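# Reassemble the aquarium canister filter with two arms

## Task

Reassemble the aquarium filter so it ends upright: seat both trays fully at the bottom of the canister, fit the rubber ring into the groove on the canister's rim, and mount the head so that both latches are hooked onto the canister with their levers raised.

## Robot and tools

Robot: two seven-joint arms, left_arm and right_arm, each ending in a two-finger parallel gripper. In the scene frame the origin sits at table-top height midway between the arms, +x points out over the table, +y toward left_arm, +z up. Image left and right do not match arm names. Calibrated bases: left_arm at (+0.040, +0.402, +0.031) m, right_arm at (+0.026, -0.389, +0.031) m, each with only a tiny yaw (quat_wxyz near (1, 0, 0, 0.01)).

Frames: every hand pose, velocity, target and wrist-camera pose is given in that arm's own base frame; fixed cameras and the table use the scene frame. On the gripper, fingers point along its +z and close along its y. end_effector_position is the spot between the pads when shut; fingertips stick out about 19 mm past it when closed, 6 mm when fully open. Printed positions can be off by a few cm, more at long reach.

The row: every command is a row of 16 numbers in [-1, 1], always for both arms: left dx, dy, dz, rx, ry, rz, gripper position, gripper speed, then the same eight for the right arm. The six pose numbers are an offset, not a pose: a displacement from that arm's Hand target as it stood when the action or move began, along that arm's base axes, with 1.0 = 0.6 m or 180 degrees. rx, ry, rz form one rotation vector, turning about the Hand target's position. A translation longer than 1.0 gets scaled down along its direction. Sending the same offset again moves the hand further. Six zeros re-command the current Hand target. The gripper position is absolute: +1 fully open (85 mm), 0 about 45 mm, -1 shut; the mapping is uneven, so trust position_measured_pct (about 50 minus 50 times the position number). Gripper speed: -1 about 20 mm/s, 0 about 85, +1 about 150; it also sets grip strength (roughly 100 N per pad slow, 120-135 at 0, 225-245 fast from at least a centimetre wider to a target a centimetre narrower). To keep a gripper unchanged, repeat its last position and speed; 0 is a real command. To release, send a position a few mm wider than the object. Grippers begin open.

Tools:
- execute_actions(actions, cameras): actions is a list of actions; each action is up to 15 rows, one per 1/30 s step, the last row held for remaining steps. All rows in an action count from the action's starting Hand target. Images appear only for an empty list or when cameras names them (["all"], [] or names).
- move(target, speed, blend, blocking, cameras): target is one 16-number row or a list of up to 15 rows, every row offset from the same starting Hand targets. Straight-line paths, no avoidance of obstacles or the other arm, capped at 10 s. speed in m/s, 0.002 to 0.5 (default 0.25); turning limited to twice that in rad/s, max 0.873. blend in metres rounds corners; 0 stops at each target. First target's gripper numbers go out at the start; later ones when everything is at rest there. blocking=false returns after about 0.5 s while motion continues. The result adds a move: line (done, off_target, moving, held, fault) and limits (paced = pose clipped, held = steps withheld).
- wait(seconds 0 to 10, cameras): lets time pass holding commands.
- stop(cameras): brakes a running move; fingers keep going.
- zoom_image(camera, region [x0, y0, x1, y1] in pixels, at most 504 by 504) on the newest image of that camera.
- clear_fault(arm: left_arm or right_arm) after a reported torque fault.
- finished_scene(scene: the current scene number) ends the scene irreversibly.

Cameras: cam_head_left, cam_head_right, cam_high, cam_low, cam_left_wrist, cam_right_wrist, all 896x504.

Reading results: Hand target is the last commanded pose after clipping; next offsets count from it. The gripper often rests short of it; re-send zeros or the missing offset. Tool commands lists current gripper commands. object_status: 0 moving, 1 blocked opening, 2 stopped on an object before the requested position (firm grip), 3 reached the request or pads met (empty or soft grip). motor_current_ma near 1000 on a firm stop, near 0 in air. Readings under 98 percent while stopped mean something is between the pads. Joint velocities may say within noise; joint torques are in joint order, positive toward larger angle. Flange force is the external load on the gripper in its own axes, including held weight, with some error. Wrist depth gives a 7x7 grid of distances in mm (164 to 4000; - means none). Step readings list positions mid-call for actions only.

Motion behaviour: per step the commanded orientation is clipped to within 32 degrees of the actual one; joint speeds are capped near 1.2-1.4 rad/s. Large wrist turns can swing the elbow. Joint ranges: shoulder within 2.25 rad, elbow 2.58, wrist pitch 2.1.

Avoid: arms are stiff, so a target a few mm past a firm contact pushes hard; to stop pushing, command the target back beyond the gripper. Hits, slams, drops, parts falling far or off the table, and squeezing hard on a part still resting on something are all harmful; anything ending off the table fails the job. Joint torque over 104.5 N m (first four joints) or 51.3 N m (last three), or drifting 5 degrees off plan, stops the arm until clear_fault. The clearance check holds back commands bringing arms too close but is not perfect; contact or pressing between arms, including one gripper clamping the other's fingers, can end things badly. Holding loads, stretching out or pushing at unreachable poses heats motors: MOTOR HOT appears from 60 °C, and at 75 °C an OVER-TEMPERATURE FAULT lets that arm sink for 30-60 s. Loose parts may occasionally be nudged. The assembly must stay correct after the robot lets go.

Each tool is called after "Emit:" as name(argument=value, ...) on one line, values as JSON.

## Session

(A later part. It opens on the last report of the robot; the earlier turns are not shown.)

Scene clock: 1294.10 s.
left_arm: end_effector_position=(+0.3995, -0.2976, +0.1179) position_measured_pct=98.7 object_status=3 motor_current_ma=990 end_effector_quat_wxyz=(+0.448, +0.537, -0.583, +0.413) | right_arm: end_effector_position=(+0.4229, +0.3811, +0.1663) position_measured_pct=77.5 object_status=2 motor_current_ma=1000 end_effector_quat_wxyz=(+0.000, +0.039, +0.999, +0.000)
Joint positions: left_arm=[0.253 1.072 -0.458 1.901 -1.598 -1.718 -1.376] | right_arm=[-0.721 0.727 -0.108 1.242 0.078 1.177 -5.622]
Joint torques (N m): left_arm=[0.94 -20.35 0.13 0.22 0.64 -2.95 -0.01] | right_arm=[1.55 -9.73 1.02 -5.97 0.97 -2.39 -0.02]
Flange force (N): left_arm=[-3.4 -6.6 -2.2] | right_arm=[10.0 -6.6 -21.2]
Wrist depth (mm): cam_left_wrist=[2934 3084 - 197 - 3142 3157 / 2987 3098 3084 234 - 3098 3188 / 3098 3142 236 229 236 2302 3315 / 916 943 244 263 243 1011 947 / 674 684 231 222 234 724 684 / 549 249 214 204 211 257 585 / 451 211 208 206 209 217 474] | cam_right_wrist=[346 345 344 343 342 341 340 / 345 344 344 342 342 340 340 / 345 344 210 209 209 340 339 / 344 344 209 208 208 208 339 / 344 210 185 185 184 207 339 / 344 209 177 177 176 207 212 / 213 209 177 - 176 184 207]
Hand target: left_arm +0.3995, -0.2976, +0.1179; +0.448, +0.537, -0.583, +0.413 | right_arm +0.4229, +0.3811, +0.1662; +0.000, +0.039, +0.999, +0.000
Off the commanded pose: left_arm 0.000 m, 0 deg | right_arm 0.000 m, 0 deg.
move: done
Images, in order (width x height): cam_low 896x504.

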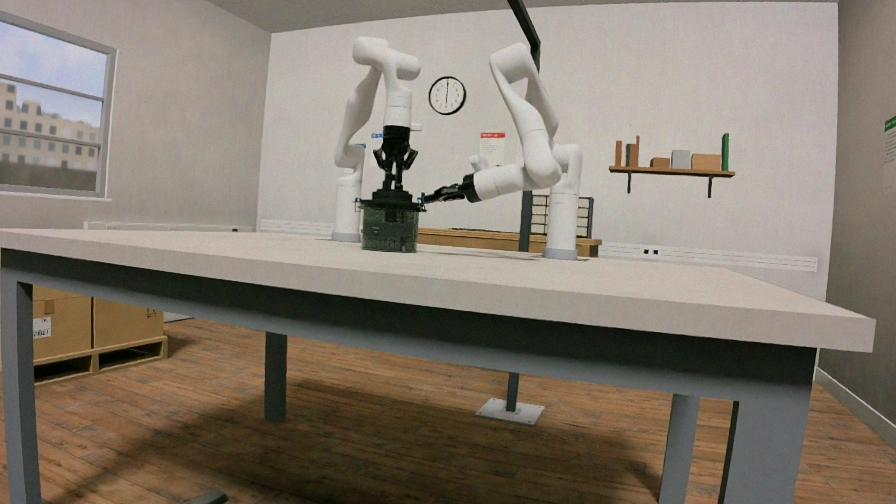

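Emit:
move(target=[[0.0103,0.1246,0,0,0,0,-1,-1,0,0,0,0,0,0,-0.75,-1],[0.0292,0.3743,0.2668,0,0,0,-1,-1,0,0,0,0,0,0,-0.75,-1]], speed=[0.08,0.15], blend=0.02)

Emit:
move(target=[0,0,0,0.3394,0.3127,0.4417,-1,-1,0,0,0,0,0,0,-0.75,-1], speed=0.25, cameras=["cam_low"])

Emit:
zoom_image(camera="cam_low", region=[325, 175, 465, 245])

Scene clock: 1311.60 s.
left_arm: end_effector_position=(+0.4170, -0.0730, +0.2779) position_measured_pct=98.7 object_status=3 motor_current_ma=990 end_effector_quat_wxyz=(+0.448, +0.537, -0.583, +0.413) | right_arm: end_effector_position=(+0.4229, +0.3811, +0.1662) position_measured_pct=77.5 object_status=2 motor_current_ma=1000 end_effector_quat_wxyz=(+0.000, +0.039, +0.999, +0.000)
Joint positions: left_arm=[-0.125 0.842 -0.657 1.646 -1.999 -2.1 -1.173] | right_arm=[-0.721 0.727 -0.108 1.242 0.078 1.177 -5.622]
Joint torques (N m): left_arm=[0.98 -19.78 -1.23 -1.89 1.07 -2.74 0.06] | right_arm=[1.54 -9.7 0.99 -5.98 0.95 -2.36 0]
Flange force (N): left_arm=[-1.9 -6.5 -6.5] | right_arm=[10.1 -6.7 -21.1]
Wrist depth (mm): cam_left_wrist=[3250 3219 3332 423 3282 3315 3282 / 3219 3266 3282 429 479 3332 848 / 3366 3315 3383 437 2763 3418 856 / 3418 3435 3490 441 2550 2631 872 / 1169 1184 1143 439 1232 1253 891 / 915 964 974 491 990 964 906 / 767 782 512 474 768 807 810] | cam_right_wrist=[346 345 344 343 342 341 340 / 345 345 344 342 341 341 340 / 345 344 210 209 209 341 340 / 345 344 209 208 208 208 339 / 344 210 185 185 184 208 338 / 344 209 177 176 176 207 212 / 212 209 177 - 176 184 207]
Hand target: left_arm +0.4170, -0.0730, +0.2780; +0.448, +0.537, -0.583, +0.413 | right_arm +0.4229, +0.3811, +0.1662; +0.000, +0.039, +0.999, +0.000
Off the commanded pose: left_arm 0.000 m, 0 deg | right_arm 0.000 m, 0 deg.
joint sent to its limit (left arm) — joint 6 (wrist pitch), lower limit. The joint targets still meet the commanded pose.
move: done

Scene clock: 1316.10 s.
left_arm: end_effector_position=(+0.4170, -0.0730, +0.2780) position_measured_pct=98.7 object_status=3 motor_current_ma=990 end_effector_quat_wxyz=(+0.000, +1.000, +0.000, +0.000) | right_arm: end_effector_position=(+0.4229, +0.3811, +0.1662) position_measured_pct=77.5 object_status=2 motor_current_ma=1000 end_effector_quat_wxyz=(+0.000, +0.039, +0.999, +0.000)
Joint positions: left_arm=[0.964 0.694 -1.502 1.559 -2.449 -1.536 1.025] | right_arm=[-0.721 0.727 -0.108 1.242 0.078 1.177 -5.622]
Joint torques (N m): left_arm=[1.01 -14.72 -5.19 -5.04 0.09 -0.03 -0.05] | right_arm=[1.58 -9.72 1.05 -5.97 0.92 -2.38 0]
Flange force (N): left_arm=[8.9 -0.3 -4.2] | right_arm=[10.1 -6.6 -21.1]
Wrist depth (mm): cam_left_wrist=[455 456 454 454 453 453 453 / 455 455 454 454 454 453 452 / 454 454 452 452 453 452 453 / 453 453 452 452 452 451 452 / 453 454 453 454 452 450 451 / 454 453 454 451 451 452 452 / 454 453 451 452 452 451 451] | cam_right_wrist=[346 345 344 343 342 341 340 / 346 345 343 342 342 340 339 / 345 345 209 209 209 340 339 / 345 344 209 208 208 208 339 / 345 210 185 185 184 208 338 / 344 209 177 176 176 207 212 / 212 209 177 - 176 183 207]
Hand target: left_arm +0.4170, -0.0730, +0.2780; +0.000, +1.000, +0.000, +0.000 | right_arm +0.4229, +0.3811, +0.1662; +0.000, +0.039, +0.999, +0.000
Off the commanded pose: left_arm 0.000 m, 0 deg | right_arm 0.000 m, 0 deg.
move: done
Images, in order (width x height): cam_low 896x504.

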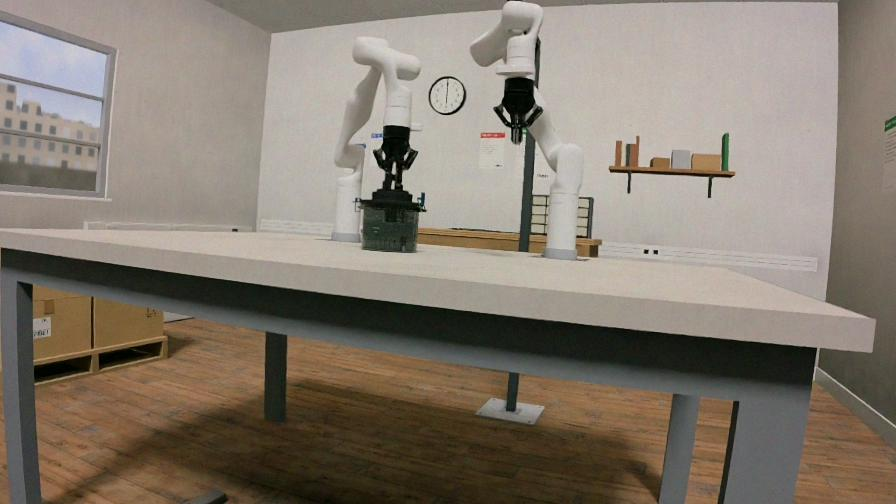

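Scaled by 3.600 from the camera's 896x504 image, which has a finer 1280x720 frame.

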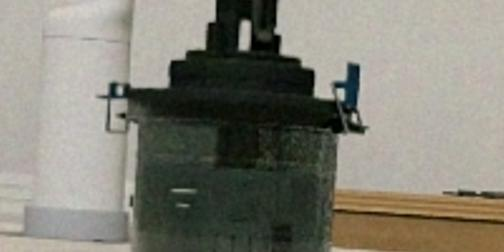

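Emit:
move(target=[0,0,0,0,0,0,0.1,0,0,0,0.002,0,0,0,-0.75,-1], speed=0.01)

Scene clock: 1322.57 s.
left_arm: end_effector_position=(+0.4170, -0.0730, +0.2780) position_measured_pct=45.0 object_status=0 motor_current_ma=0 end_effector_quat_wxyz=(+0.000, +1.000, +0.000, +0.000) | right_arm: end_effector_position=(+0.4229, +0.3811, +0.1674) position_measured_pct=77.5 object_status=2 motor_current_ma=1000 end_effector_quat_wxyz=(+0.000, +0.039, +0.999, +0.000)
Joint positions: left_arm=[0.964 0.694 -1.502 1.559 -2.449 -1.536 1.026] | right_arm=[-0.721 0.726 -0.108 1.24 0.078 1.18 -5.622]
Joint torques (N m): left_arm=[0.95 -14.6 -5.2 -5.17 0.09 0 -0.04] | right_arm=[2.06 -23.6 0.98 -9.18 0.78 0.77 -0.06]
Flange force (N): left_arm=[8.2 -0.4 -4.1] | right_arm=[3.3 1.6 5.2]
Wrist depth (mm): cam_left_wrist=[454 456 452 453 454 454 453 / 456 455 455 453 452 454 453 / 456 453 455 453 452 452 452 / 452 454 453 451 453 453 453 / 454 454 452 453 453 453 451 / 453 453 451 451 451 452 450 / 454 453 453 452 451 451 450] | cam_right_wrist=[347 345 344 343 342 341 340 / 346 345 344 343 341 341 340 / 346 345 209 209 209 340 339 / 346 344 209 209 208 208 340 / 345 210 185 185 184 208 338 / 345 209 177 177 176 207 212 / 212 209 177 - 176 184 207]
Hand target: left_arm +0.4170, -0.0730, +0.2780; +0.000, +1.000, +0.000, +0.000 | right_arm +0.4229, +0.3811, +0.1674; +0.000, +0.039, +0.999, +0.000
Off the commanded pose: left_arm 0.000 m, 0 deg | right_arm 0.000 m, 0 deg.
move: done

Emit:
move(target=[0,0,0,0,0,0,0.1,0,0,0,0,0,0,0,-0.2,-1], speed=0.01, cameras=["cam_right_wrist"])

Scene clock: 1326.63 s.
left_arm: end_effector_position=(+0.4170, -0.0730, +0.2780) position_measured_pct=45.0 object_status=3 motor_current_ma=0 end_effector_quat_wxyz=(+0.000, +1.000, +0.000, +0.000) | right_arm: end_effector_position=(+0.4229, +0.3811, +0.1674) position_measured_pct=60.2 object_status=0 motor_current_ma=0 end_effector_quat_wxyz=(+0.000, +0.039, +0.999, +0.000)
Joint positions: left_arm=[0.964 0.694 -1.502 1.559 -2.449 -1.536 1.026] | right_arm=[-0.721 0.726 -0.108 1.24 0.078 1.18 -5.622]
Joint torques (N m): left_arm=[0.92 -14.61 -5.19 -5.19 0.12 -0.02 -0.03] | right_arm=[0.33 -21.64 -0.45 -8.88 0.03 0.22 -0.08]
Flange force (N): left_arm=[8.0 -0.3 -4.1] | right_arm=[2.5 -2.0 1.6]
Wrist depth (mm): cam_left_wrist=[456 454 454 452 455 453 453 / 455 454 455 454 454 455 452 / 455 453 452 454 454 453 452 / 454 455 453 454 450 451 451 / 453 454 454 452 452 451 452 / 454 452 451 450 451 451 451 / 455 450 452 451 452 451 450] | cam_right_wrist=[347 346 345 343 342 341 340 / 346 346 345 343 342 341 341 / 346 345 210 209 209 340 339 / 346 344 209 208 208 208 339 / 345 210 185 185 184 208 338 / 345 210 177 177 176 207 211 / 212 209 177 - 176 184 207]
Hand target: left_arm +0.4170, -0.0730, +0.2780; +0.000, +1.000, +0.000, +0.000 | right_arm +0.4229, +0.3811, +0.1674; +0.000, +0.039, +0.999, +0.000
Off the commanded pose: left_arm 0.000 m, 0 deg | right_arm 0.000 m, 0 deg.
move: done
Images, in order (width x height): cam_right_wrist 896x504.

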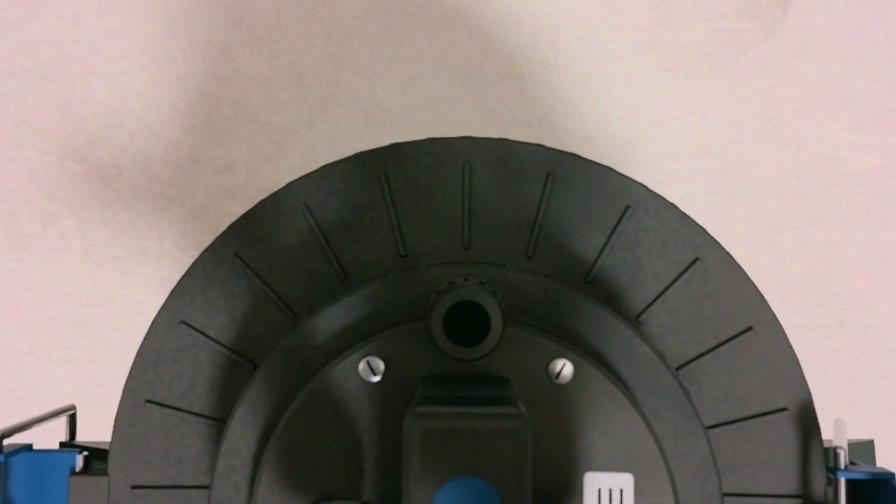

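Emit:
move(target=[[0,0,0,0,0,0,0.1,0,0,0,0.075,0,0,0,-0.2,-1],[0,0,0,0,0,0,0.1,0,0,0,0.2377,0,0,0,-0.2,-1],[0,0,0,0,0,0,0.1,0,-0.0243,-0.4185,0.2377,0,0,0,-0.2,-1]], speed=[0.04,0.15,0.2], blend=0.02)

Scene clock: 1340.20 s.
left_arm: end_effector_position=(+0.4170, -0.0730, +0.2780) position_measured_pct=45.0 object_status=3 motor_current_ma=0 end_effector_quat_wxyz=(+0.000, +1.000, +0.000, +0.000) | right_arm: end_effector_position=(+0.4083, +0.1301, +0.3101) position_measured_pct=60.2 object_status=3 motor_current_ma=0 end_effector_quat_wxyz=(+0.000, +0.039, +0.999, +0.000)
Joint positions: left_arm=[0.964 0.694 -1.502 1.559 -2.449 -1.536 1.026] | right_arm=[-0.333 0.291 -0.046 1.492 0.014 1.358 -5.17]
Joint torques (N m): left_arm=[0.93 -14.6 -5.21 -5.16 0.09 -0.02 -0.03] | right_arm=[0.42 -14.46 -0.06 -9.38 0.07 0.21 -0.06]
Flange force (N): left_arm=[8.2 -0.3 -4.1] | right_arm=[2.4 -0.4 2.3]
Wrist depth (mm): cam_left_wrist=[455 456 453 453 454 453 453 / 455 454 454 454 453 453 452 / 455 454 452 453 454 453 451 / 454 453 454 453 453 451 451 / 454 453 453 452 452 451 450 / 455 454 454 451 452 452 452 / 453 453 452 453 453 451 450] | cam_right_wrist=[490 489 489 487 486 484 483 / 490 489 488 486 485 484 483 / 490 488 488 486 485 484 482 / 490 489 486 485 484 483 482 / 490 487 486 485 483 483 437 / 489 487 485 484 483 483 350 / 487 486 485 483 483 482 480]
Hand target: left_arm +0.4170, -0.0730, +0.2780; +0.000, +1.000, +0.000, +0.000 | right_arm +0.4083, +0.1300, +0.3101; +0.000, +0.039, +0.999, +0.000
Off the commanded pose: left_arm 0.000 m, 0 deg | right_arm 0.000 m, 0 deg.
move: done

Emit:
move(target=[0,0,0.05,0,0,0,0.1,0,0.0362,-0.1333,-0.15,0,0,0,-1,-1], speed=0.2)

Emit:
move(target=[0,0,0,0,0,-0.0256,0.1,0,0,0,0,0.3472,0.2971,-0.4202,-1,-1], speed=0.25)

Scene clock: 1362.63 s.
left_arm: end_effector_position=(+0.4170, -0.0730, +0.3080) position_measured_pct=45.0 object_status=3 motor_current_ma=0 end_effector_quat_wxyz=(+0.000, +1.000, +0.000, +0.000) | right_arm: end_effector_position=(+0.4301, +0.0501, +0.2200) position_measured_pct=98.3 object_status=0 motor_current_ma=470 end_effector_quat_wxyz=(+0.000, +0.039, +0.999, +0.000)
Joint positions: left_arm=[0.963 0.665 -1.52 1.486 -2.477 -1.606 1.055] | right_arm=[-0.172 0.373 -0.002 1.678 0.001 1.091 -4.964]
Joint torques (N m): left_arm=[0.94 -14.49 -4.95 -5.31 0.09 -0.02 -0.05] | right_arm=[0.34 -15.21 0.06 -8.59 0.07 0.25 -0.07]
Flange force (N): left_arm=[8.4 -0.2 -4.7] | right_arm=[2.6 -0.1 2.0]
Wrist depth (mm): cam_left_wrist=[485 483 485 483 483 482 480 / 484 485 484 483 483 481 480 / 484 484 484 485 483 482 482 / 484 483 482 482 482 481 480 / 484 483 481 485 482 481 482 / 482 485 482 483 482 480 481 / 482 482 481 481 480 482 481] | cam_right_wrist=[400 399 398 397 396 395 394 / 398 399 398 397 395 394 394 / 399 398 397 395 395 393 393 / 399 398 397 395 394 393 392 / 399 398 397 395 394 394 392 / 397 397 397 395 394 393 392 / 397 396 395 395 393 393 391]
Hand target: left_arm +0.4170, -0.0730, +0.3080; +0.000, +1.000, +0.000, +0.000 | right_arm +0.4301, +0.0501, +0.2200; +0.000, +0.039, +0.999, +0.000
Off the commanded pose: left_arm 0.000 m, 0 deg | right_arm 0.000 m, 0 deg.
move: done

Scene clock: 1367.00 s.
left_arm: end_effector_position=(+0.4170, -0.0730, +0.3080) position_measured_pct=45.0 object_status=3 motor_current_ma=0 end_effector_quat_wxyz=(+0.000, +0.999, -0.040, +0.000) | right_arm: end_effector_position=(+0.4301, +0.0501, +0.2201) position_measured_pct=98.7 object_status=3 motor_current_ma=1000 end_effector_quat_wxyz=(-0.414, +0.582, +0.539, +0.447)
Joint positions: left_arm=[0.96 0.652 -1.5 1.486 -2.491 -1.595 0.988] | right_arm=[0.498 0.834 0.002 1.753 -1.08 1.562 -5.213]
Joint torques (N m): left_arm=[0.93 -14.38 -4.88 -5.43 0.08 0.01 -0.04] | right_arm=[0.25 -18.42 -1.66 -4.51 -1.32 2.82 -0.08]
Flange force (N): left_arm=[8.3 -0.9 -4.6] | right_arm=[0.0 -3.3 2.7]
Wrist depth (mm): cam_left_wrist=[484 485 484 484 483 481 482 / 484 483 484 481 482 483 482 / 486 483 482 482 482 483 480 / 485 484 484 483 482 484 482 / 483 483 483 482 481 482 481 / 484 483 484 483 479 482 480 / 483 482 481 482 481 482 479] | cam_right_wrist=[2318 2360 2343 2368 2385 2411 2394 / 2402 2376 2411 2411 2429 2447 2447 / 2429 2465 2483 2465 2511 2493 2483 / 882 1290 1393 1390 1300 1402 2326 / 877 1046 497 474 1057 1061 1009 / 841 847 471 449 813 853 861 / 705 684 439 422 684 714 689]
Hand target: left_arm +0.4170, -0.0730, +0.3080; +0.000, +0.999, -0.040, +0.000 | right_arm +0.4301, +0.0501, +0.2201; -0.414, +0.582, +0.539, +0.447
Off the commanded pose: left_arm 0.000 m, 0 deg | right_arm 0.000 m, 0 deg.
move: done

Emit:
move(target=[-0.0483,-0.5667,0,0,0,0,0.1,0,0,0,0,0,0,0,-1,-1], speed=0.2)

Scene clock: 1375.83 s.
left_arm: end_effector_position=(+0.3881, -0.4130, +0.3080) position_measured_pct=45.0 object_status=3 motor_current_ma=0 end_effector_quat_wxyz=(+0.000, +0.999, -0.040, +0.000) | right_arm: end_effector_position=(+0.4301, +0.0501, +0.2201) position_measured_pct=98.7 object_status=3 motor_current_ma=1000 end_effector_quat_wxyz=(-0.414, +0.582, +0.539, +0.447)
Joint positions: left_arm=[1.234 0.903 -1.385 0.909 -2.213 -1.84 1.791] | right_arm=[0.498 0.834 0.002 1.753 -1.08 1.562 -5.213]
Joint torques (N m): left_arm=[0.96 -22.41 -4.91 -3.47 0.06 0.01 -0.04] | right_arm=[0.41 -18.41 -1.68 -4.34 -1.32 2.82 -0.07]
Flange force (N): left_arm=[10.4 7.4 -6.1] | right_arm=[0.1 -2.6 2.6]
Wrist depth (mm): cam_left_wrist=[484 485 483 483 482 480 482 / 483 483 481 483 483 480 479 / 482 483 483 480 480 480 479 / 484 482 348 348 349 480 480 / 483 483 348 317 347 479 479 / 483 350 325 314 324 349 478 / 484 480 325 316 346 481 479] | cam_right_wrist=[2335 2343 2385 2360 2402 2402 2429 / 2376 2402 2411 2420 2438 2438 2465 / 2429 2438 2456 2474 2502 2493 2521 / 883 1290 1387 1390 1305 1405 2326 / 877 1051 497 474 1059 1063 1006 / 841 846 471 449 814 852 858 / 707 681 439 423 684 714 689]
Hand target: left_arm +0.3881, -0.4130, +0.3080; +0.000, +0.999, -0.040, +0.000 | right_arm +0.4301, +0.0501, +0.2201; -0.414, +0.582, +0.539, +0.447
Off the commanded pose: left_arm 0.000 m, 0 deg | right_arm 0.000 m, 0 deg.
move: done

Emit:
wait(seconds=0.1, cameras=["cam_left_wrist"])

Scene clock: 1379.87 s.
left_arm: end_effector_position=(+0.3881, -0.4130, +0.3080) position_measured_pct=45.0 object_status=3 motor_current_ma=0 end_effector_quat_wxyz=(+0.000, +0.999, -0.040, +0.000) | right_arm: end_effector_position=(+0.4301, +0.0501, +0.2201) position_measured_pct=98.7 object_status=3 motor_current_ma=1000 end_effector_quat_wxyz=(-0.414, +0.582, +0.539, +0.447)
Joint positions: left_arm=[1.234 0.903 -1.385 0.909 -2.213 -1.84 1.791] | right_arm=[0.498 0.834 0.002 1.753 -1.08 1.562 -5.213]
Joint torques (N m): left_arm=[0.99 -22.35 -4.92 -3.4 0.07 -0.01 -0.02] | right_arm=[0.3 -18.5 -1.69 -4.32 -1.33 2.83 -0.07]
Flange force (N): left_arm=[10.6 7.5 -6.3] | right_arm=[-0.2 -2.6 2.4]
Wrist depth (mm): cam_left_wrist=[484 483 484 483 483 480 481 / 483 482 484 483 481 480 481 / 483 482 482 483 480 479 480 / 483 483 349 349 348 479 480 / 482 482 349 317 348 480 480 / 481 350 325 315 324 350 479 / 483 480 325 316 347 480 478] | cam_right_wrist=[2318 2394 2351 2368 2368 2385 2429 / 2376 2394 2429 2429 2465 2456 2447 / 2402 2447 2456 2483 2493 2521 2531 / 884 1282 1390 1393 1308 1408 2318 / 879 1049 498 474 1064 1064 1009 / 840 845 471 449 814 852 859 / 705 682 438 423 684 714 690]
Hand target: left_arm +0.3881, -0.4130, +0.3080; +0.000, +0.999, -0.040, +0.000 | right_arm +0.4301, +0.0501, +0.2201; -0.414, +0.582, +0.539, +0.447
Tool commands: left_gripper/position=+0.1 left_gripper/speed=+0.0 right_gripper/position=-1.0 right_gripper/speed=-1.0
Off the commanded pose: left_arm 0.000 m, 0 deg | right_arm 0.000 m, 0 deg.
wait: 0.10 s; at rest from the start
Images, in order (width x height): cam_left_wrist 896x504.

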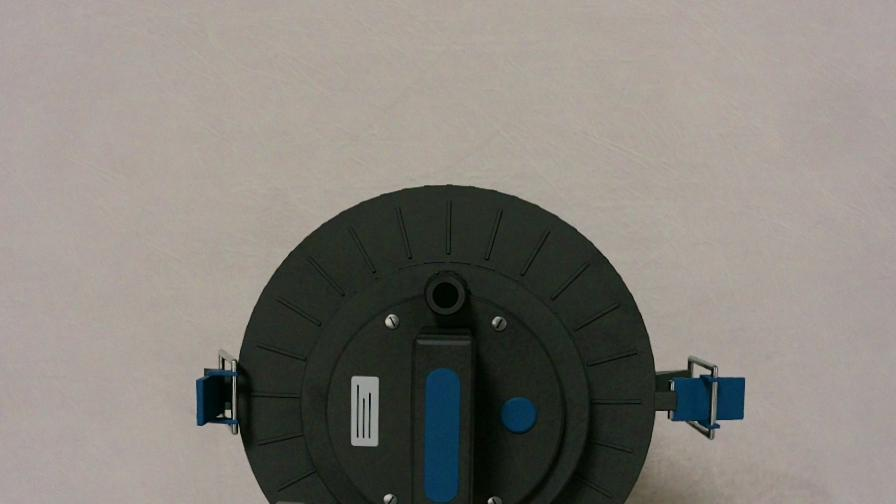

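Emit:
move(target=[[0,0.0017,-0.13,0,0,0,0.1,0,0,0,0,0,0,0,-1,-1],[0,0.0017,-0.2317,0,0,0,0.1,0,0,0,0,0,0,0,-1,-1]], speed=[0.15,0.04], blend=0.01)

Scene clock: 1396.03 s.
left_arm: end_effector_position=(+0.3881, -0.4120, +0.1690) position_measured_pct=45.0 object_status=3 motor_current_ma=0 end_effector_quat_wxyz=(+0.000, +0.999, -0.040, +0.000) | right_arm: end_effector_position=(+0.4301, +0.0501, +0.2201) position_measured_pct=98.7 object_status=3 motor_current_ma=1000 end_effector_quat_wxyz=(-0.414, +0.582, +0.539, +0.447)
Joint positions: left_arm=[1.321 1.048 -1.347 1.227 -2.135 -1.558 1.649] | right_arm=[0.498 0.834 0.002 1.753 -1.08 1.562 -5.213]
Joint torques (N m): left_arm=[0.97 -22.32 -6.66 -2.93 0.02 0.02 -0.03] | right_arm=[0.38 -18.43 -1.71 -4.3 -1.28 2.85 -0.07]
Flange force (N): left_arm=[9.3 6.4 -2.7] | right_arm=[0.0 -2.5 2.6]
Wrist depth (mm): cam_left_wrist=[346 344 345 345 344 344 343 / 346 344 344 344 344 343 342 / 345 345 211 210 210 343 343 / 344 211 211 211 210 210 342 / 345 211 187 - 186 209 341 / 345 211 179 178 178 209 342 / 205 209 179 - 178 209 211] | cam_right_wrist=[2351 2385 435 411 2411 2411 2456 / 2385 2402 2411 416 2447 2429 2456 / 2429 2438 2456 2474 2493 2483 2521 / 882 1278 1282 1203 1298 1405 2343 / 876 1051 946 471 1056 1061 1006 / 839 845 471 450 815 859 857 / 705 680 439 423 685 714 687]
Hand target: left_arm +0.3881, -0.4120, +0.1690; +0.000, +0.999, -0.040, +0.000 | right_arm +0.4301, +0.0501, +0.2201; -0.414, +0.582, +0.539, +0.447
Off the commanded pose: left_arm 0.000 m, 0 deg | right_arm 0.000 m, 0 deg.
move: done

Emit:
move(target=[0,0,0,0,0,0,-0.75,-1,0,0,0,0,0,0,-1,-1], speed=0.02)

Emit:
wait(seconds=1.3)

Scene clock: 1400.73 s.
left_arm: end_effector_position=(+0.3880, -0.4120, +0.1689) position_measured_pct=77.9 object_status=0 motor_current_ma=1000 end_effector_quat_wxyz=(+0.000, +0.999, -0.040, +0.000) | right_arm: end_effector_position=(+0.4301, +0.0501, +0.2201) position_measured_pct=98.7 object_status=3 motor_current_ma=1000 end_effector_quat_wxyz=(-0.414, +0.582, +0.539, +0.447)
Joint positions: left_arm=[1.321 1.048 -1.347 1.227 -2.135 -1.558 1.649] | right_arm=[0.498 0.834 0.002 1.753 -1.08 1.562 -5.213]
Joint torques (N m): left_arm=[0.29 -20.27 -6.11 -2.04 -0.66 -0.07 -0.16] | right_arm=[0.35 -18.43 -1.7 -4.31 -1.32 2.81 -0.07]
Flange force (N): left_arm=[8.8 7.8 -6.1] | right_arm=[0.0 -2.6 2.4]
Wrist depth (mm): cam_left_wrist=[345 344 344 345 344 343 343 / 345 344 344 345 344 342 342 / 344 344 211 211 210 343 343 / 346 212 211 210 210 210 342 / 345 211 187 - 186 210 341 / 344 211 179 178 178 209 341 / 206 210 179 - 178 209 211] | cam_right_wrist=[2335 2351 431 410 2402 2394 2402 / 2376 2394 2420 417 2456 2447 2447 / 2429 2456 2456 2447 2474 2511 2511 / 885 1285 1295 1201 1305 1411 2343 / 876 1051 938 475 1059 1063 1009 / 838 845 471 450 814 859 860 / 704 681 439 423 686 716 688]
Hand target: left_arm +0.3880, -0.4120, +0.1689; +0.000, +0.999, -0.040, +0.000 | right_arm +0.4301, +0.0501, +0.2201; -0.414, +0.582, +0.539, +0.447
Off the commanded pose: left_arm 0.000 m, 0 deg | right_arm 0.000 m, 0 deg.
move: done

Scene clock: 1402.03 s.
left_arm: end_effector_position=(+0.3880, -0.4120, +0.1689) position_measured_pct=77.9 object_status=2 motor_current_ma=1000 end_effector_quat_wxyz=(+0.000, +0.999, -0.040, +0.000) | right_arm: end_effector_position=(+0.4301, +0.0501, +0.2201) position_measured_pct=98.7 object_status=3 motor_current_ma=1000 end_effector_quat_wxyz=(-0.414, +0.582, +0.539, +0.447)
Joint positions: left_arm=[1.321 1.048 -1.347 1.227 -2.135 -1.558 1.649] | right_arm=[0.498 0.834 0.002 1.753 -1.08 1.562 -5.213]
Joint torques (N m): left_arm=[0.27 -20.21 -6.11 -1.97 -0.67 -0.09 -0.17] | right_arm=[0.36 -18.46 -1.69 -4.35 -1.28 2.83 -0.07]
Flange force (N): left_arm=[8.9 7.9 -6.2] | right_arm=[-0.1 -2.6 2.6]
Wrist depth (mm): cam_left_wrist=[345 344 344 344 344 344 343 / 345 345 344 343 344 344 343 / 345 345 211 211 211 343 342 / 344 211 210 210 210 210 342 / 345 211 187 - 186 210 341 / 344 211 178 178 178 210 342 / 206 210 179 - 178 209 211] | cam_right_wrist=[2360 2360 433 411 2402 2385 2385 / 2402 2447 2411 418 2438 2456 2456 / 2420 2474 2438 2447 2493 2474 2511 / 883 1285 1285 1206 1305 1411 2351 / 881 1046 940 473 1063 1064 1009 / 840 845 471 450 816 852 856 / 705 680 439 423 684 714 688]
Hand target: left_arm +0.3880, -0.4120, +0.1689; +0.000, +0.999, -0.040, +0.000 | right_arm +0.4301, +0.0501, +0.2201; -0.414, +0.582, +0.539, +0.447
Tool commands: left_gripper/position=-0.75 left_gripper/speed=-1.0 right_gripper/position=-1.0 right_gripper/speed=-1.0
Off the commanded pose: left_arm 0.000 m, 0 deg | right_arm 0.000 m, 0 deg.
wait: 1.30 s; at rest by 0.17 s

Emit:
move(target=[0,0,-0.002,0,0,0,-0.75,-1,0,0,0,0,0,0,-1,-1], speed=0.006)

Scene clock: 1405.23 s.
left_arm: end_effector_position=(+0.3881, -0.4120, +0.1678) position_measured_pct=77.9 object_status=2 motor_current_ma=1000 end_effector_quat_wxyz=(+0.000, +0.999, -0.040, +0.000) | right_arm: end_effector_position=(+0.4301, +0.0501, +0.2201) position_measured_pct=98.7 object_status=3 motor_current_ma=1000 end_effector_quat_wxyz=(-0.414, +0.582, +0.539, +0.447)
Joint positions: left_arm=[1.321 1.049 -1.347 1.229 -2.134 -1.556 1.648] | right_arm=[0.498 0.834 0.002 1.753 -1.08 1.562 -5.213]
Joint torques (N m): left_arm=[-1.35 -8.98 -1.53 0.65 -0.1 1.77 -0.22] | right_arm=[0.37 -18.45 -1.68 -4.36 -1.3 2.82 -0.07]
Flange force (N): left_arm=[2.7 6.3 -29.9] | right_arm=[0.0 -2.7 2.6]
Wrist depth (mm): cam_left_wrist=[345 345 344 344 344 344 342 / 344 345 344 344 343 344 343 / 345 344 211 211 210 342 342 / 344 211 211 210 210 210 342 / 343 211 187 - 186 210 342 / 344 210 179 179 178 210 342 / 207 210 179 - 178 210 212] | cam_right_wrist=[2326 2368 434 410 2394 2429 2447 / 2385 2402 2411 418 2429 2447 2465 / 2429 2447 2447 2483 2511 2511 2511 / 883 1285 1290 1208 1310 1417 2335 / 875 1047 498 475 1063 1066 1008 / 840 845 471 450 813 857 859 / 705 683 440 424 686 714 689]
Hand target: left_arm +0.3881, -0.4120, +0.1677; +0.000, +0.999, -0.040, +0.000 | right_arm +0.4301, +0.0501, +0.2201; -0.414, +0.582, +0.539, +0.447
Off the commanded pose: left_arm 0.000 m, 0 deg | right_arm 0.000 m, 0 deg.
move: done

Emit:
move(target=[0,0,0,0,0,0,-0.75,-1,-0.0363,0.2358,-0.1668,0,0,0,-1,-1], speed=0.15, cameras=["cam_right_wrist"])

Scene clock: 1413.27 s.
left_arm: end_effector_position=(+0.3880, -0.4120, +0.1677) position_measured_pct=77.9 object_status=2 motor_current_ma=1000 end_effector_quat_wxyz=(+0.000, +0.999, -0.040, +0.000) | right_arm: end_effector_position=(+0.4083, +0.1915, +0.1200) position_measured_pct=98.7 object_status=3 motor_current_ma=1000 end_effector_quat_wxyz=(-0.414, +0.582, +0.539, +0.447)
Joint positions: left_arm=[1.321 1.05 -1.347 1.229 -2.134 -1.556 1.648] | right_arm=[0.3 1.004 -0.121 1.992 -1.355 1.238 -4.885]
Joint torques (N m): left_arm=[-1.42 -8 -1.14 0.95 -0.06 1.88 -0.23] | right_arm=[0.3 -17.84 -2.91 -1.66 -0.59 3.2 -0.05]
Flange force (N): left_arm=[2.6 6.4 -32.0] | right_arm=[0.0 -2.6 1.2]
Wrist depth (mm): cam_left_wrist=[345 345 344 344 345 343 343 / 345 345 344 344 344 344 343 / 345 344 212 211 210 342 342 / 345 211 210 210 210 210 342 / 343 211 187 - 186 210 342 / 344 211 179 178 178 210 342 / 207 209 179 - 178 210 211] | cam_right_wrist=[2195 2232 2218 266 2286 2263 2271 / 2248 2271 2263 306 2318 2318 2318 / 2263 2302 2302 306 314 2360 2376 / 910 979 319 313 315 997 1005 / 709 747 307 280 291 715 718 / 599 575 270 258 270 556 609 / 484 505 334 225 336 509 511]
Hand target: left_arm +0.3880, -0.4120, +0.1677; +0.000, +0.999, -0.040, +0.000 | right_arm +0.4083, +0.1915, +0.1200; -0.414, +0.582, +0.539, +0.447
Off the commanded pose: left_arm 0.000 m, 0 deg | right_arm 0.000 m, 0 deg.
move: done
Images, in order (width x height): cam_right_wrist 896x504.

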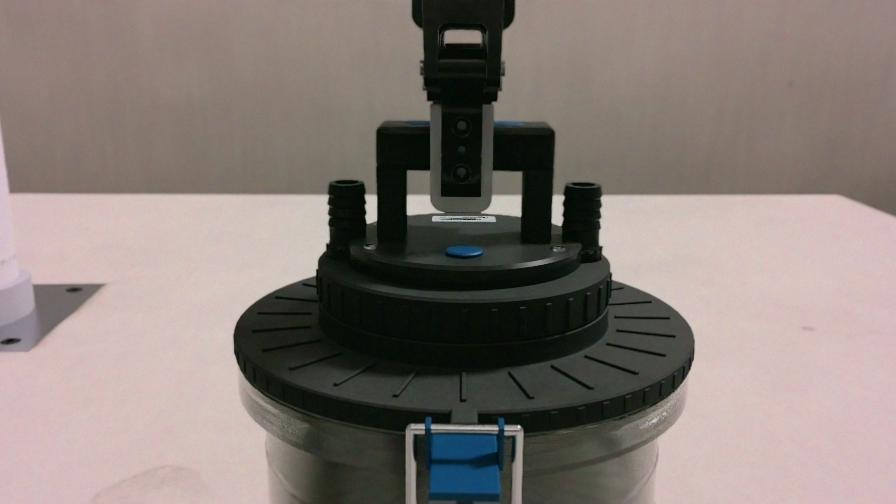

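Emit:
move(target=[[0,0,0,0,0,0,-0.75,-1,0,0,-0.0475,0,0,0,-1,-1],[0,0,0,0,0,0,-0.75,-1,0.0072,0.0939,-0.0475,0,0,0,-1,-1]], speed=[0.06,0.03])

Emit:
wait(seconds=0.1, cameras=["cam_low"])

Emit:
zoom_image(camera="cam_low", region=[325, 175, 395, 225])

Scene clock: 1437.33 s.
left_arm: end_effector_position=(+0.3881, -0.4120, +0.1677) position_measured_pct=77.9 object_status=2 motor_current_ma=1000 end_effector_quat_wxyz=(+0.000, +0.999, -0.040, +0.000) | right_arm: end_effector_position=(+0.4126, +0.2478, +0.0915) position_measured_pct=98.7 object_status=3 motor_current_ma=1000 end_effector_quat_wxyz=(-0.414, +0.582, +0.539, +0.447)
Joint positions: left_arm=[1.321 1.05 -1.347 1.229 -2.134 -1.556 1.648] | right_arm=[0.206 1.081 -0.186 1.99 -1.493 1.152 -4.805]
Joint torques (N m): left_arm=[-1.18 -7.64 -0.79 0.9 0.03 1.86 -0.23] | right_arm=[-0.07 -18.46 -4.33 -1.41 -0.03 3.69 -0.09]
Flange force (N): left_arm=[2.5 5.7 -32.7] | right_arm=[-0.9 -3.3 0.8]
Wrist depth (mm): cam_left_wrist=[344 345 345 344 343 344 342 / 344 344 344 343 342 343 343 / 344 345 211 211 211 343 343 / 344 211 211 210 210 210 341 / 344 211 187 - 186 210 342 / 344 211 179 178 179 210 341 / 206 210 179 - 178 209 211] | cam_right_wrist=[2153 2203 2167 2195 2167 2210 2232 / 2203 2203 255 238 248 2286 2263 / 2210 1139 256 245 255 1169 2286 / 868 808 236 220 225 821 888 / 660 236 227 217 222 238 672 / 507 - 203 195 195 205 514 / 446 413 287 168 271 433 452]
Hand target: left_arm +0.3881, -0.4120, +0.1677; +0.000, +0.999, -0.040, +0.000 | right_arm +0.4126, +0.2479, +0.0915; -0.414, +0.582, +0.539, +0.447
Off the commanded pose: left_arm 0.000 m, 0 deg | right_arm 0.000 m, 0 deg.
move: done

Scene clock: 1437.43 s.
left_arm: end_effector_position=(+0.3881, -0.4120, +0.1677) position_measured_pct=77.9 object_status=2 motor_current_ma=1000 end_effector_quat_wxyz=(+0.000, +0.999, -0.040, +0.000) | right_arm: end_effector_position=(+0.4126, +0.2479, +0.0915) position_measured_pct=98.7 object_status=3 motor_current_ma=1000 end_effector_quat_wxyz=(-0.414, +0.582, +0.539, +0.447)
Joint positions: left_arm=[1.321 1.05 -1.347 1.229 -2.134 -1.556 1.648] | right_arm=[0.206 1.081 -0.186 1.99 -1.493 1.152 -4.805]
Joint torques (N m): left_arm=[-1.19 -7.67 -0.8 0.95 0.05 1.83 -0.21] | right_arm=[-0.1 -18.42 -4.45 -1.42 -0.21 3.72 -0.06]
Flange force (N): left_arm=[2.6 5.8 -32.6] | right_arm=[-0.9 -3.1 0.2]
Wrist depth (mm): cam_left_wrist=[346 346 344 344 343 343 343 / 345 344 344 344 344 343 343 / 345 344 211 210 211 342 342 / 344 211 211 210 210 210 343 / 344 211 187 - 186 210 342 / 343 211 179 179 178 210 341 / 206 210 179 - 178 210 210] | cam_right_wrist=[2167 2153 2188 2153 2195 2203 2225 / 2203 2210 255 238 248 2271 2278 / 2248 1133 256 245 255 1165 2310 / 864 808 236 220 225 819 884 / 657 235 227 217 222 238 672 / 507 - 203 195 195 205 515 / 446 413 287 168 271 433 451]
Hand target: left_arm +0.3881, -0.4120, +0.1677; +0.000, +0.999, -0.040, +0.000 | right_arm +0.4126, +0.2479, +0.0915; -0.414, +0.582, +0.539, +0.447
Tool commands: left_gripper/position=-0.75 left_gripper/speed=-1.0 right_gripper/position=-1.0 right_gripper/speed=-1.0
Off the commanded pose: left_arm 0.000 m, 0 deg | right_arm 0.000 m, 0 deg.
wait: 0.10 s; no rest
Images, in order (width x height): cam_low 896x504.

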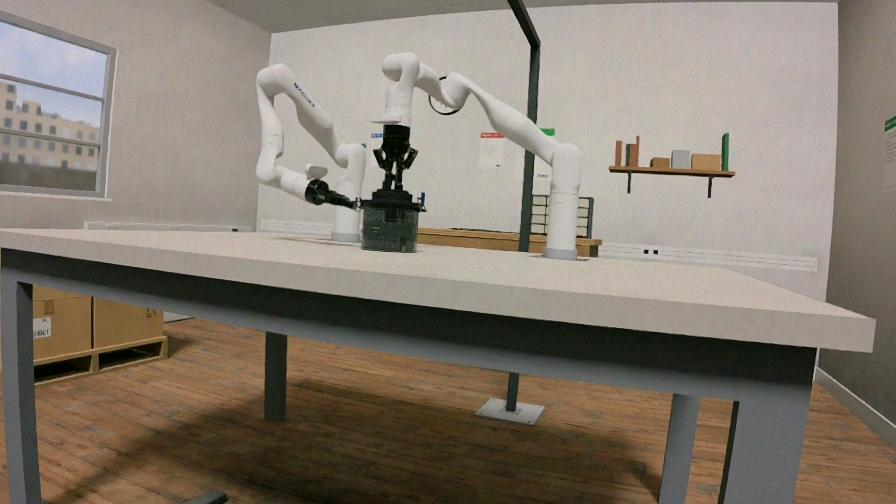

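Scaled by 7.200 from the camera's 896x504 image, which has a finer 1280x720 frame.

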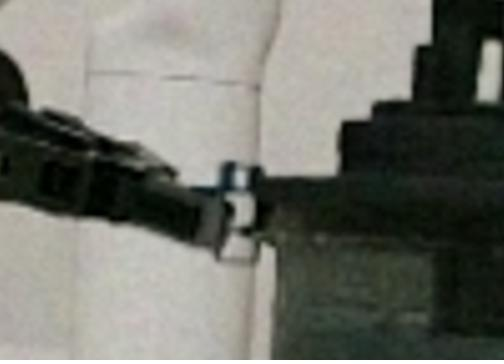

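Emit:
move(target=[0,0,0,0,0,0,-0.75,-1,0,0,0.0175,0,0,0,-1,-1], speed=0.02)

Scene clock: 1443.27 s.
left_arm: end_effector_position=(+0.3881, -0.4120, +0.1677) position_measured_pct=77.9 object_status=2 motor_current_ma=1000 end_effector_quat_wxyz=(+0.000, +0.999, -0.040, +0.000) | right_arm: end_effector_position=(+0.4126, +0.2479, +0.1020) position_measured_pct=98.7 object_status=3 motor_current_ma=1000 end_effector_quat_wxyz=(-0.414, +0.582, +0.539, +0.447)
Joint positions: left_arm=[1.321 1.05 -1.347 1.229 -2.134 -1.556 1.648] | right_arm=[0.206 1.053 -0.187 2 -1.49 1.154 -4.824]
Joint torques (N m): left_arm=[-1.18 -7.56 -0.8 0.85 0.02 1.89 -0.22] | right_arm=[0.46 -18.22 -4.12 -1.7 -0.27 3.81 -0.07]
Flange force (N): left_arm=[2.3 5.5 -32.7] | right_arm=[-0.3 -3.4 1.6]
Wrist depth (mm): cam_left_wrist=[344 345 344 344 344 343 343 / 344 344 344 344 342 343 342 / 344 345 211 211 210 343 343 / 344 211 211 210 210 210 342 / 343 211 187 - 186 210 343 / 344 211 179 179 178 210 342 / 206 210 178 - 178 209 209] | cam_right_wrist=[2146 2181 2167 2174 - 2203 2232 / 2203 2195 2210 247 249 2240 2255 / 2232 2210 258 247 257 2278 2294 / 844 911 248 229 245 927 923 / 684 293 235 219 224 281 702 / 532 227 217 217 218 224 565 / 466 448 201 170 197 436 454]
Hand target: left_arm +0.3881, -0.4120, +0.1677; +0.000, +0.999, -0.040, +0.000 | right_arm +0.4126, +0.2479, +0.1020; -0.414, +0.582, +0.539, +0.447
Off the commanded pose: left_arm 0.000 m, 0 deg | right_arm 0.000 m, 0 deg.
move: done

Emit:
move(target=[0,0,0,0,0,0,-0.75,-1,0,0,0.0167,0,0,0,-1,-1], speed=0.02, cameras=["cam_low"])

Emit:
zoom_image(camera="cam_low", region=[325, 175, 395, 225])

Scene clock: 1449.67 s.
left_arm: end_effector_position=(+0.3881, -0.4120, +0.1677) position_measured_pct=77.9 object_status=2 motor_current_ma=1000 end_effector_quat_wxyz=(+0.000, +0.999, -0.040, +0.000) | right_arm: end_effector_position=(+0.4126, +0.2479, +0.1120) position_measured_pct=98.7 object_status=3 motor_current_ma=1000 end_effector_quat_wxyz=(-0.414, +0.582, +0.539, +0.447)
Joint positions: left_arm=[1.321 1.05 -1.347 1.229 -2.134 -1.556 1.648] | right_arm=[0.206 1.027 -0.188 2.008 -1.487 1.157 -4.843]
Joint torques (N m): left_arm=[-1.23 -7.63 -0.85 0.87 0.02 1.91 -0.23] | right_arm=[0.15 -18.28 -4.11 -1.76 -0.29 3.7 -0.1]
Flange force (N): left_arm=[2.3 5.7 -32.6] | right_arm=[-1.1 -3.1 1.1]
Wrist depth (mm): cam_left_wrist=[346 345 345 344 344 344 343 / 345 345 345 343 343 343 343 / 345 345 211 211 211 342 341 / 344 211 210 210 210 210 342 / 344 211 187 - 186 210 341 / 345 211 179 178 178 210 341 / 207 210 179 - 178 209 209] | cam_right_wrist=[2160 2167 2174 2188 - 2195 2225 / 2188 2203 2232 249 2232 2278 2271 / 2232 2271 267 242 254 2286 2294 / 877 946 262 250 261 965 971 / 717 679 241 227 230 689 692 / 580 239 233 223 228 241 589 / 486 227 206 196 204 213 474]
Hand target: left_arm +0.3881, -0.4120, +0.1677; +0.000, +0.999, -0.040, +0.000 | right_arm +0.4126, +0.2479, +0.1120; -0.414, +0.582, +0.539, +0.447
Off the commanded pose: left_arm 0.000 m, 0 deg | right_arm 0.000 m, 0 deg.
move: done
Images, in order (width x height): cam_low 896x504.

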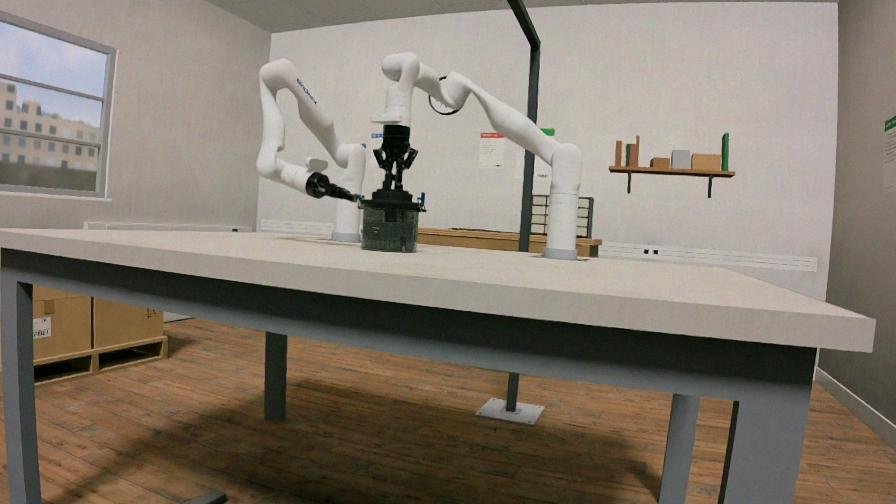

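Scaled by 7.200 from the camera's 896x504 image, which has a finer 1280x720 frame.

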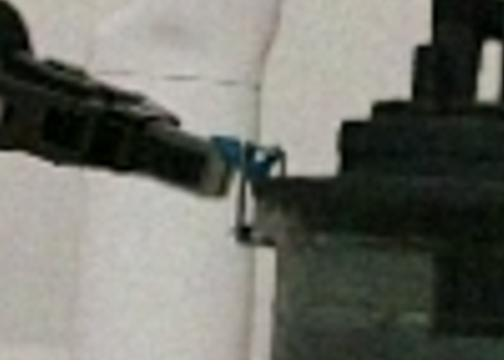

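Emit:
move(target=[0,0,0,0,0,0,-0.75,-1,0.0004,0.005,0.0033,0,0,0,-1,-1], speed=0.01)

Emit:
move(target=[0,0,0,0,0,0,-0.75,-1,0.0004,0.005,0.0033,0,0,0,-1,-1], speed=0.01)

Emit:
wait(seconds=0.1, cameras=["cam_low"])

Emit:
zoom_image(camera="cam_low", region=[325, 175, 395, 225])

Scene clock: 1459.13 s.
left_arm: end_effector_position=(+0.3881, -0.4120, +0.1677) position_measured_pct=77.9 object_status=2 motor_current_ma=1000 end_effector_quat_wxyz=(+0.000, +0.999, -0.040, +0.000) | right_arm: end_effector_position=(+0.4129, +0.2508, +0.1139) position_measured_pct=98.7 object_status=3 motor_current_ma=1000 end_effector_quat_wxyz=(-0.414, +0.582, +0.539, +0.447)
Joint positions: left_arm=[1.321 1.05 -1.347 1.229 -2.134 -1.556 1.648] | right_arm=[0.201 1.022 -0.191 2.01 -1.493 1.154 -4.845]
Joint torques (N m): left_arm=[-1.72 -8.46 -1.5 1.25 -0.44 1.58 -0.23] | right_arm=[-2.35 -18.29 -6.42 -2.03 -0.6 4.32 -0.12]
Flange force (N): left_arm=[3.3 7.7 -30.7] | right_arm=[-3.0 -3.9 -5.4]
Wrist depth (mm): cam_left_wrist=[345 346 345 344 343 343 343 / 344 344 344 343 344 343 342 / 345 345 211 211 211 343 342 / 344 211 211 210 210 210 341 / 345 211 187 - 186 210 342 / 344 211 178 178 178 210 341 / 207 209 179 - 178 210 209] | cam_right_wrist=[2146 2146 2174 214 - 2188 2225 / 2203 2210 2203 2203 2240 2263 2263 / 2232 2240 258 239 251 2294 2318 / 888 951 259 269 258 969 975 / 723 686 239 226 233 695 696 / 584 243 233 221 225 246 594 / 470 217 207 207 208 216 477]
Hand target: left_arm +0.3880, -0.4120, +0.1677; +0.000, +0.999, -0.040, +0.000 | right_arm +0.4128, +0.2509, +0.1140; -0.414, +0.582, +0.539, +0.447
Off the commanded pose: left_arm 0.000 m, 0 deg | right_arm 0.000 m, 0 deg.
move: done

Scene clock: 1459.83 s.
left_arm: end_effector_position=(+0.3881, -0.4120, +0.1677) position_measured_pct=77.9 object_status=2 motor_current_ma=1000 end_effector_quat_wxyz=(+0.000, +0.999, -0.040, +0.000) | right_arm: end_effector_position=(+0.4131, +0.2539, +0.1160) position_measured_pct=98.7 object_status=3 motor_current_ma=1000 end_effector_quat_wxyz=(-0.414, +0.582, +0.539, +0.447)
Joint positions: left_arm=[1.321 1.05 -1.347 1.229 -2.134 -1.556 1.648] | right_arm=[0.196 1.017 -0.195 2.011 -1.5 1.15 -4.848]
Joint torques (N m): left_arm=[-1.6 -8.96 -1.62 1.39 -0.52 1.3 -0.24] | right_arm=[-3.72 -18.1 -7.52 -2.17 -0.81 4.41 -0.07]
Flange force (N): left_arm=[4.3 8.4 -29.7] | right_arm=[-3.5 -3.9 -9.4]
Wrist depth (mm): cam_left_wrist=[345 345 343 344 345 343 343 / 345 344 344 344 343 344 342 / 345 344 211 211 211 342 342 / 344 211 210 209 210 210 342 / 343 211 187 - 186 210 342 / 344 210 179 178 178 210 342 / 207 209 178 - 178 210 209] | cam_right_wrist=[2160 2160 2174 210 - 2195 2218 / 2195 2225 2225 2210 2255 2232 2255 / 2232 2248 264 235 246 2310 2294 / 890 964 258 258 257 985 981 / 725 691 237 226 231 702 702 / 590 259 234 218 224 250 599 / 476 220 210 211 211 219 500]
Hand target: left_arm +0.3880, -0.4120, +0.1677; +0.000, +0.999, -0.040, +0.000 | right_arm +0.4131, +0.2539, +0.1160; -0.414, +0.582, +0.539, +0.447
Off the commanded pose: left_arm 0.000 m, 0 deg | right_arm 0.000 m, 0 deg.
move: done

Scene clock: 1459.93 s.
left_arm: end_effector_position=(+0.3881, -0.4120, +0.1677) position_measured_pct=77.9 object_status=2 motor_current_ma=1000 end_effector_quat_wxyz=(+0.000, +0.999, -0.040, +0.000) | right_arm: end_effector_position=(+0.4131, +0.2539, +0.1160) position_measured_pct=98.7 object_status=3 motor_current_ma=1000 end_effector_quat_wxyz=(-0.414, +0.582, +0.539, +0.447)
Joint positions: left_arm=[1.321 1.05 -1.347 1.229 -2.134 -1.556 1.648] | right_arm=[0.196 1.017 -0.195 2.012 -1.5 1.15 -4.848]
Joint torques (N m): left_arm=[-1.59 -8.93 -1.65 1.34 -0.52 1.26 -0.22] | right_arm=[-3.77 -18.04 -7.59 -2.17 -0.76 4.35 -0.09]
Flange force (N): left_arm=[4.1 8.1 -29.6] | right_arm=[-3.4 -4.0 -9.6]
Wrist depth (mm): cam_left_wrist=[345 345 344 344 344 345 343 / 344 345 344 344 344 343 343 / 346 344 211 211 210 343 343 / 344 211 210 210 210 210 343 / 343 211 187 - 186 210 342 / 343 210 179 178 178 210 342 / 207 210 178 - 178 210 209] | cam_right_wrist=[2160 2167 2181 210 - 2218 2225 / 2188 2195 2203 2210 2278 2278 2240 / 2248 2240 264 235 246 2278 2286 / 891 962 258 259 257 982 982 / 725 690 237 225 230 701 704 / 589 259 234 218 224 250 599 / 475 220 210 211 211 218 500]
Hand target: left_arm +0.3880, -0.4120, +0.1677; +0.000, +0.999, -0.040, +0.000 | right_arm +0.4131, +0.2539, +0.1160; -0.414, +0.582, +0.539, +0.447
Tool commands: left_gripper/position=-0.75 left_gripper/speed=-1.0 right_gripper/position=-1.0 right_gripper/speed=-1.0
Off the commanded pose: left_arm 0.000 m, 0 deg | right_arm 0.000 m, 0 deg.
wait: 0.10 s; no rest
Images, in order (width x height): cam_low 896x504.

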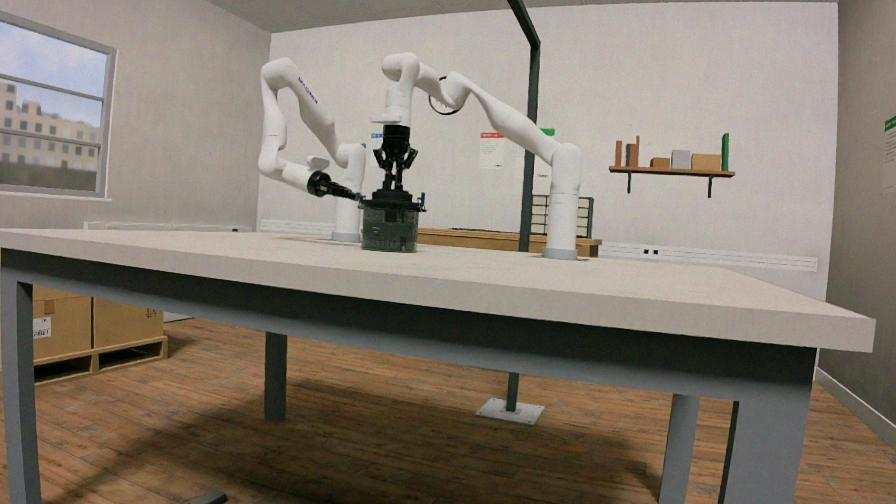

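Scaled by 7.200 from the camera's 896x504 image, which has a finer 1280x720 frame.

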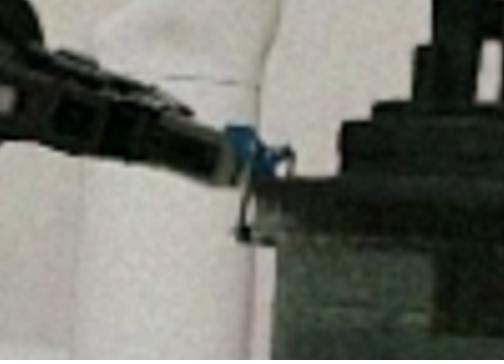

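Emit:
move(target=[0,0,0,0,0,0,-0.75,-1,0.0004,0.005,0.0017,0,0,0,-1,-1], speed=0.01)

Emit:
move(target=[0,0,0,0,0,0,-0.75,-1,0.0004,0.005,0.001,0,0,0,-1,-1], speed=0.01)

Emit:
wait(seconds=0.1, cameras=["cam_low"])

Emit:
zoom_image(camera="cam_low", region=[325, 175, 395, 225])

Scene clock: 1471.30 s.
left_arm: end_effector_position=(+0.3881, -0.4120, +0.1677) position_measured_pct=77.9 object_status=2 motor_current_ma=1000 end_effector_quat_wxyz=(+0.000, +0.999, -0.040, +0.000) | right_arm: end_effector_position=(+0.4133, +0.2569, +0.1170) position_measured_pct=98.7 object_status=3 motor_current_ma=1000 end_effector_quat_wxyz=(-0.414, +0.582, +0.539, +0.447)
Joint positions: left_arm=[1.321 1.05 -1.347 1.229 -2.134 -1.556 1.648] | right_arm=[0.191 1.015 -0.198 2.012 -1.506 1.147 -4.849]
Joint torques (N m): left_arm=[-0.47 -9.13 -0.83 0.83 0.29 1.22 -0.17] | right_arm=[-3.86 -17.54 -7.15 -2.04 -0.51 3.88 -0.07]
Flange force (N): left_arm=[4.6 5.8 -29.9] | right_arm=[-2.1 -3.7 -9.7]
Wrist depth (mm): cam_left_wrist=[346 346 343 344 344 343 344 / 344 344 344 344 343 344 343 / 344 344 211 211 211 343 343 / 344 211 211 210 210 210 342 / 344 211 187 - 186 210 342 / 344 211 179 178 178 210 341 / 207 210 178 - 178 210 209] | cam_right_wrist=[2160 2153 2160 206 - 2188 2210 / 2181 2203 2225 2188 - 2232 2255 / 2232 2232 2232 239 244 2278 2302 / 896 969 254 262 253 987 991 / 729 694 240 223 230 705 707 / 591 262 231 214 219 252 602 / 477 221 213 216 214 214 502]
Hand target: left_arm +0.3880, -0.4120, +0.1677; +0.000, +0.999, -0.040, +0.000 | right_arm +0.4133, +0.2569, +0.1170; -0.414, +0.582, +0.539, +0.447
Off the commanded pose: left_arm 0.000 m, 0 deg | right_arm 0.000 m, 0 deg.
move: done

Scene clock: 1472.00 s.
left_arm: end_effector_position=(+0.3881, -0.4120, +0.1677) position_measured_pct=77.9 object_status=2 motor_current_ma=1000 end_effector_quat_wxyz=(+0.000, +0.999, -0.040, +0.000) | right_arm: end_effector_position=(+0.4135, +0.2599, +0.1176) position_measured_pct=98.7 object_status=3 motor_current_ma=1000 end_effector_quat_wxyz=(-0.414, +0.582, +0.539, +0.447)
Joint positions: left_arm=[1.321 1.05 -1.347 1.229 -2.134 -1.556 1.648] | right_arm=[0.185 1.014 -0.202 2.013 -1.513 1.143 -4.849]
Joint torques (N m): left_arm=[-1.65 -9.47 -1.83 1.55 -0.66 0.99 -0.21] | right_arm=[-1.33 -17.42 -4.85 -1.75 -0.2 3.35 -0.07]
Flange force (N): left_arm=[5.0 9.1 -28.5] | right_arm=[0.0 -2.8 -3.0]
Wrist depth (mm): cam_left_wrist=[345 344 344 345 343 343 344 / 345 344 344 344 343 343 343 / 344 345 211 210 211 343 342 / 344 211 211 210 210 210 343 / 344 211 187 - 186 210 341 / 344 210 179 178 178 210 342 / 207 209 178 - 178 210 209] | cam_right_wrist=[2132 2160 2167 204 - 2210 2218 / 2188 2203 2225 2195 - 2240 2263 / 2210 2232 2248 240 241 2248 2278 / 902 972 252 240 251 993 994 / 731 696 238 222 234 708 709 / 592 263 226 211 216 254 604 / 479 222 214 214 215 216 504]
Hand target: left_arm +0.3880, -0.4120, +0.1677; +0.000, +0.999, -0.040, +0.000 | right_arm +0.4136, +0.2599, +0.1176; -0.414, +0.582, +0.539, +0.447
Off the commanded pose: left_arm 0.000 m, 0 deg | right_arm 0.000 m, 0 deg.
move: done

Scene clock: 1472.10 s.
left_arm: end_effector_position=(+0.3881, -0.4120, +0.1677) position_measured_pct=77.9 object_status=2 motor_current_ma=1000 end_effector_quat_wxyz=(+0.000, +0.999, -0.040, +0.000) | right_arm: end_effector_position=(+0.4136, +0.2599, +0.1176) position_measured_pct=98.7 object_status=3 motor_current_ma=1000 end_effector_quat_wxyz=(-0.414, +0.582, +0.539, +0.447)
Joint positions: left_arm=[1.321 1.05 -1.347 1.229 -2.134 -1.556 1.648] | right_arm=[0.185 1.014 -0.202 2.013 -1.513 1.143 -4.849]
Joint torques (N m): left_arm=[-1.66 -9.44 -1.8 1.55 -0.66 0.99 -0.18] | right_arm=[-1.3 -17.43 -4.77 -1.85 -0.2 3.3 -0.07]
Flange force (N): left_arm=[4.9 8.9 -28.6] | right_arm=[0.1 -3.1 -2.9]
Wrist depth (mm): cam_left_wrist=[345 345 344 345 344 344 343 / 345 345 344 344 344 344 343 / 344 345 211 210 210 343 342 / 344 211 211 210 210 210 341 / 345 211 187 - 186 210 342 / 344 210 179 179 178 210 341 / 207 209 179 - 178 210 209] | cam_right_wrist=[2174 2167 2167 204 - 2225 2218 / 2174 2210 2188 2203 - 2225 2255 / 2232 2232 2248 240 241 2271 2263 / 897 968 252 240 251 990 991 / 732 696 238 222 234 704 709 / 593 263 226 211 216 254 604 / 478 222 214 214 215 216 503]
Hand target: left_arm +0.3881, -0.4120, +0.1677; +0.000, +0.999, -0.040, +0.000 | right_arm +0.4136, +0.2599, +0.1176; -0.414, +0.582, +0.539, +0.447
Tool commands: left_gripper/position=-0.75 left_gripper/speed=-1.0 right_gripper/position=-1.0 right_gripper/speed=-1.0
Off the commanded pose: left_arm 0.000 m, 0 deg | right_arm 0.000 m, 0 deg.
wait: 0.10 s; no rest
Images, in order (width x height): cam_low 896x504.

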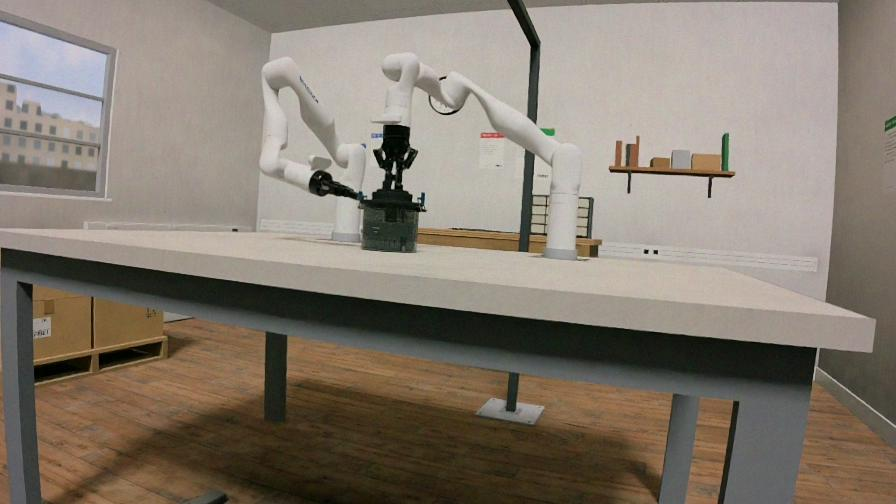

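Scaled by 7.200 from the camera's 896x504 image, which has a finer 1280x720 frame.

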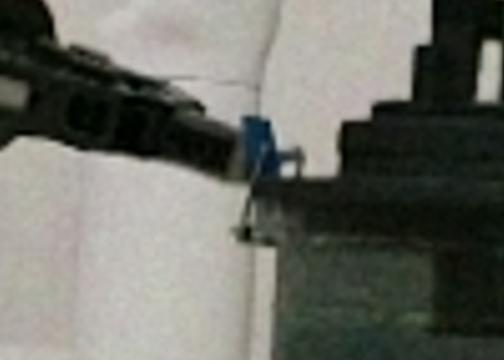

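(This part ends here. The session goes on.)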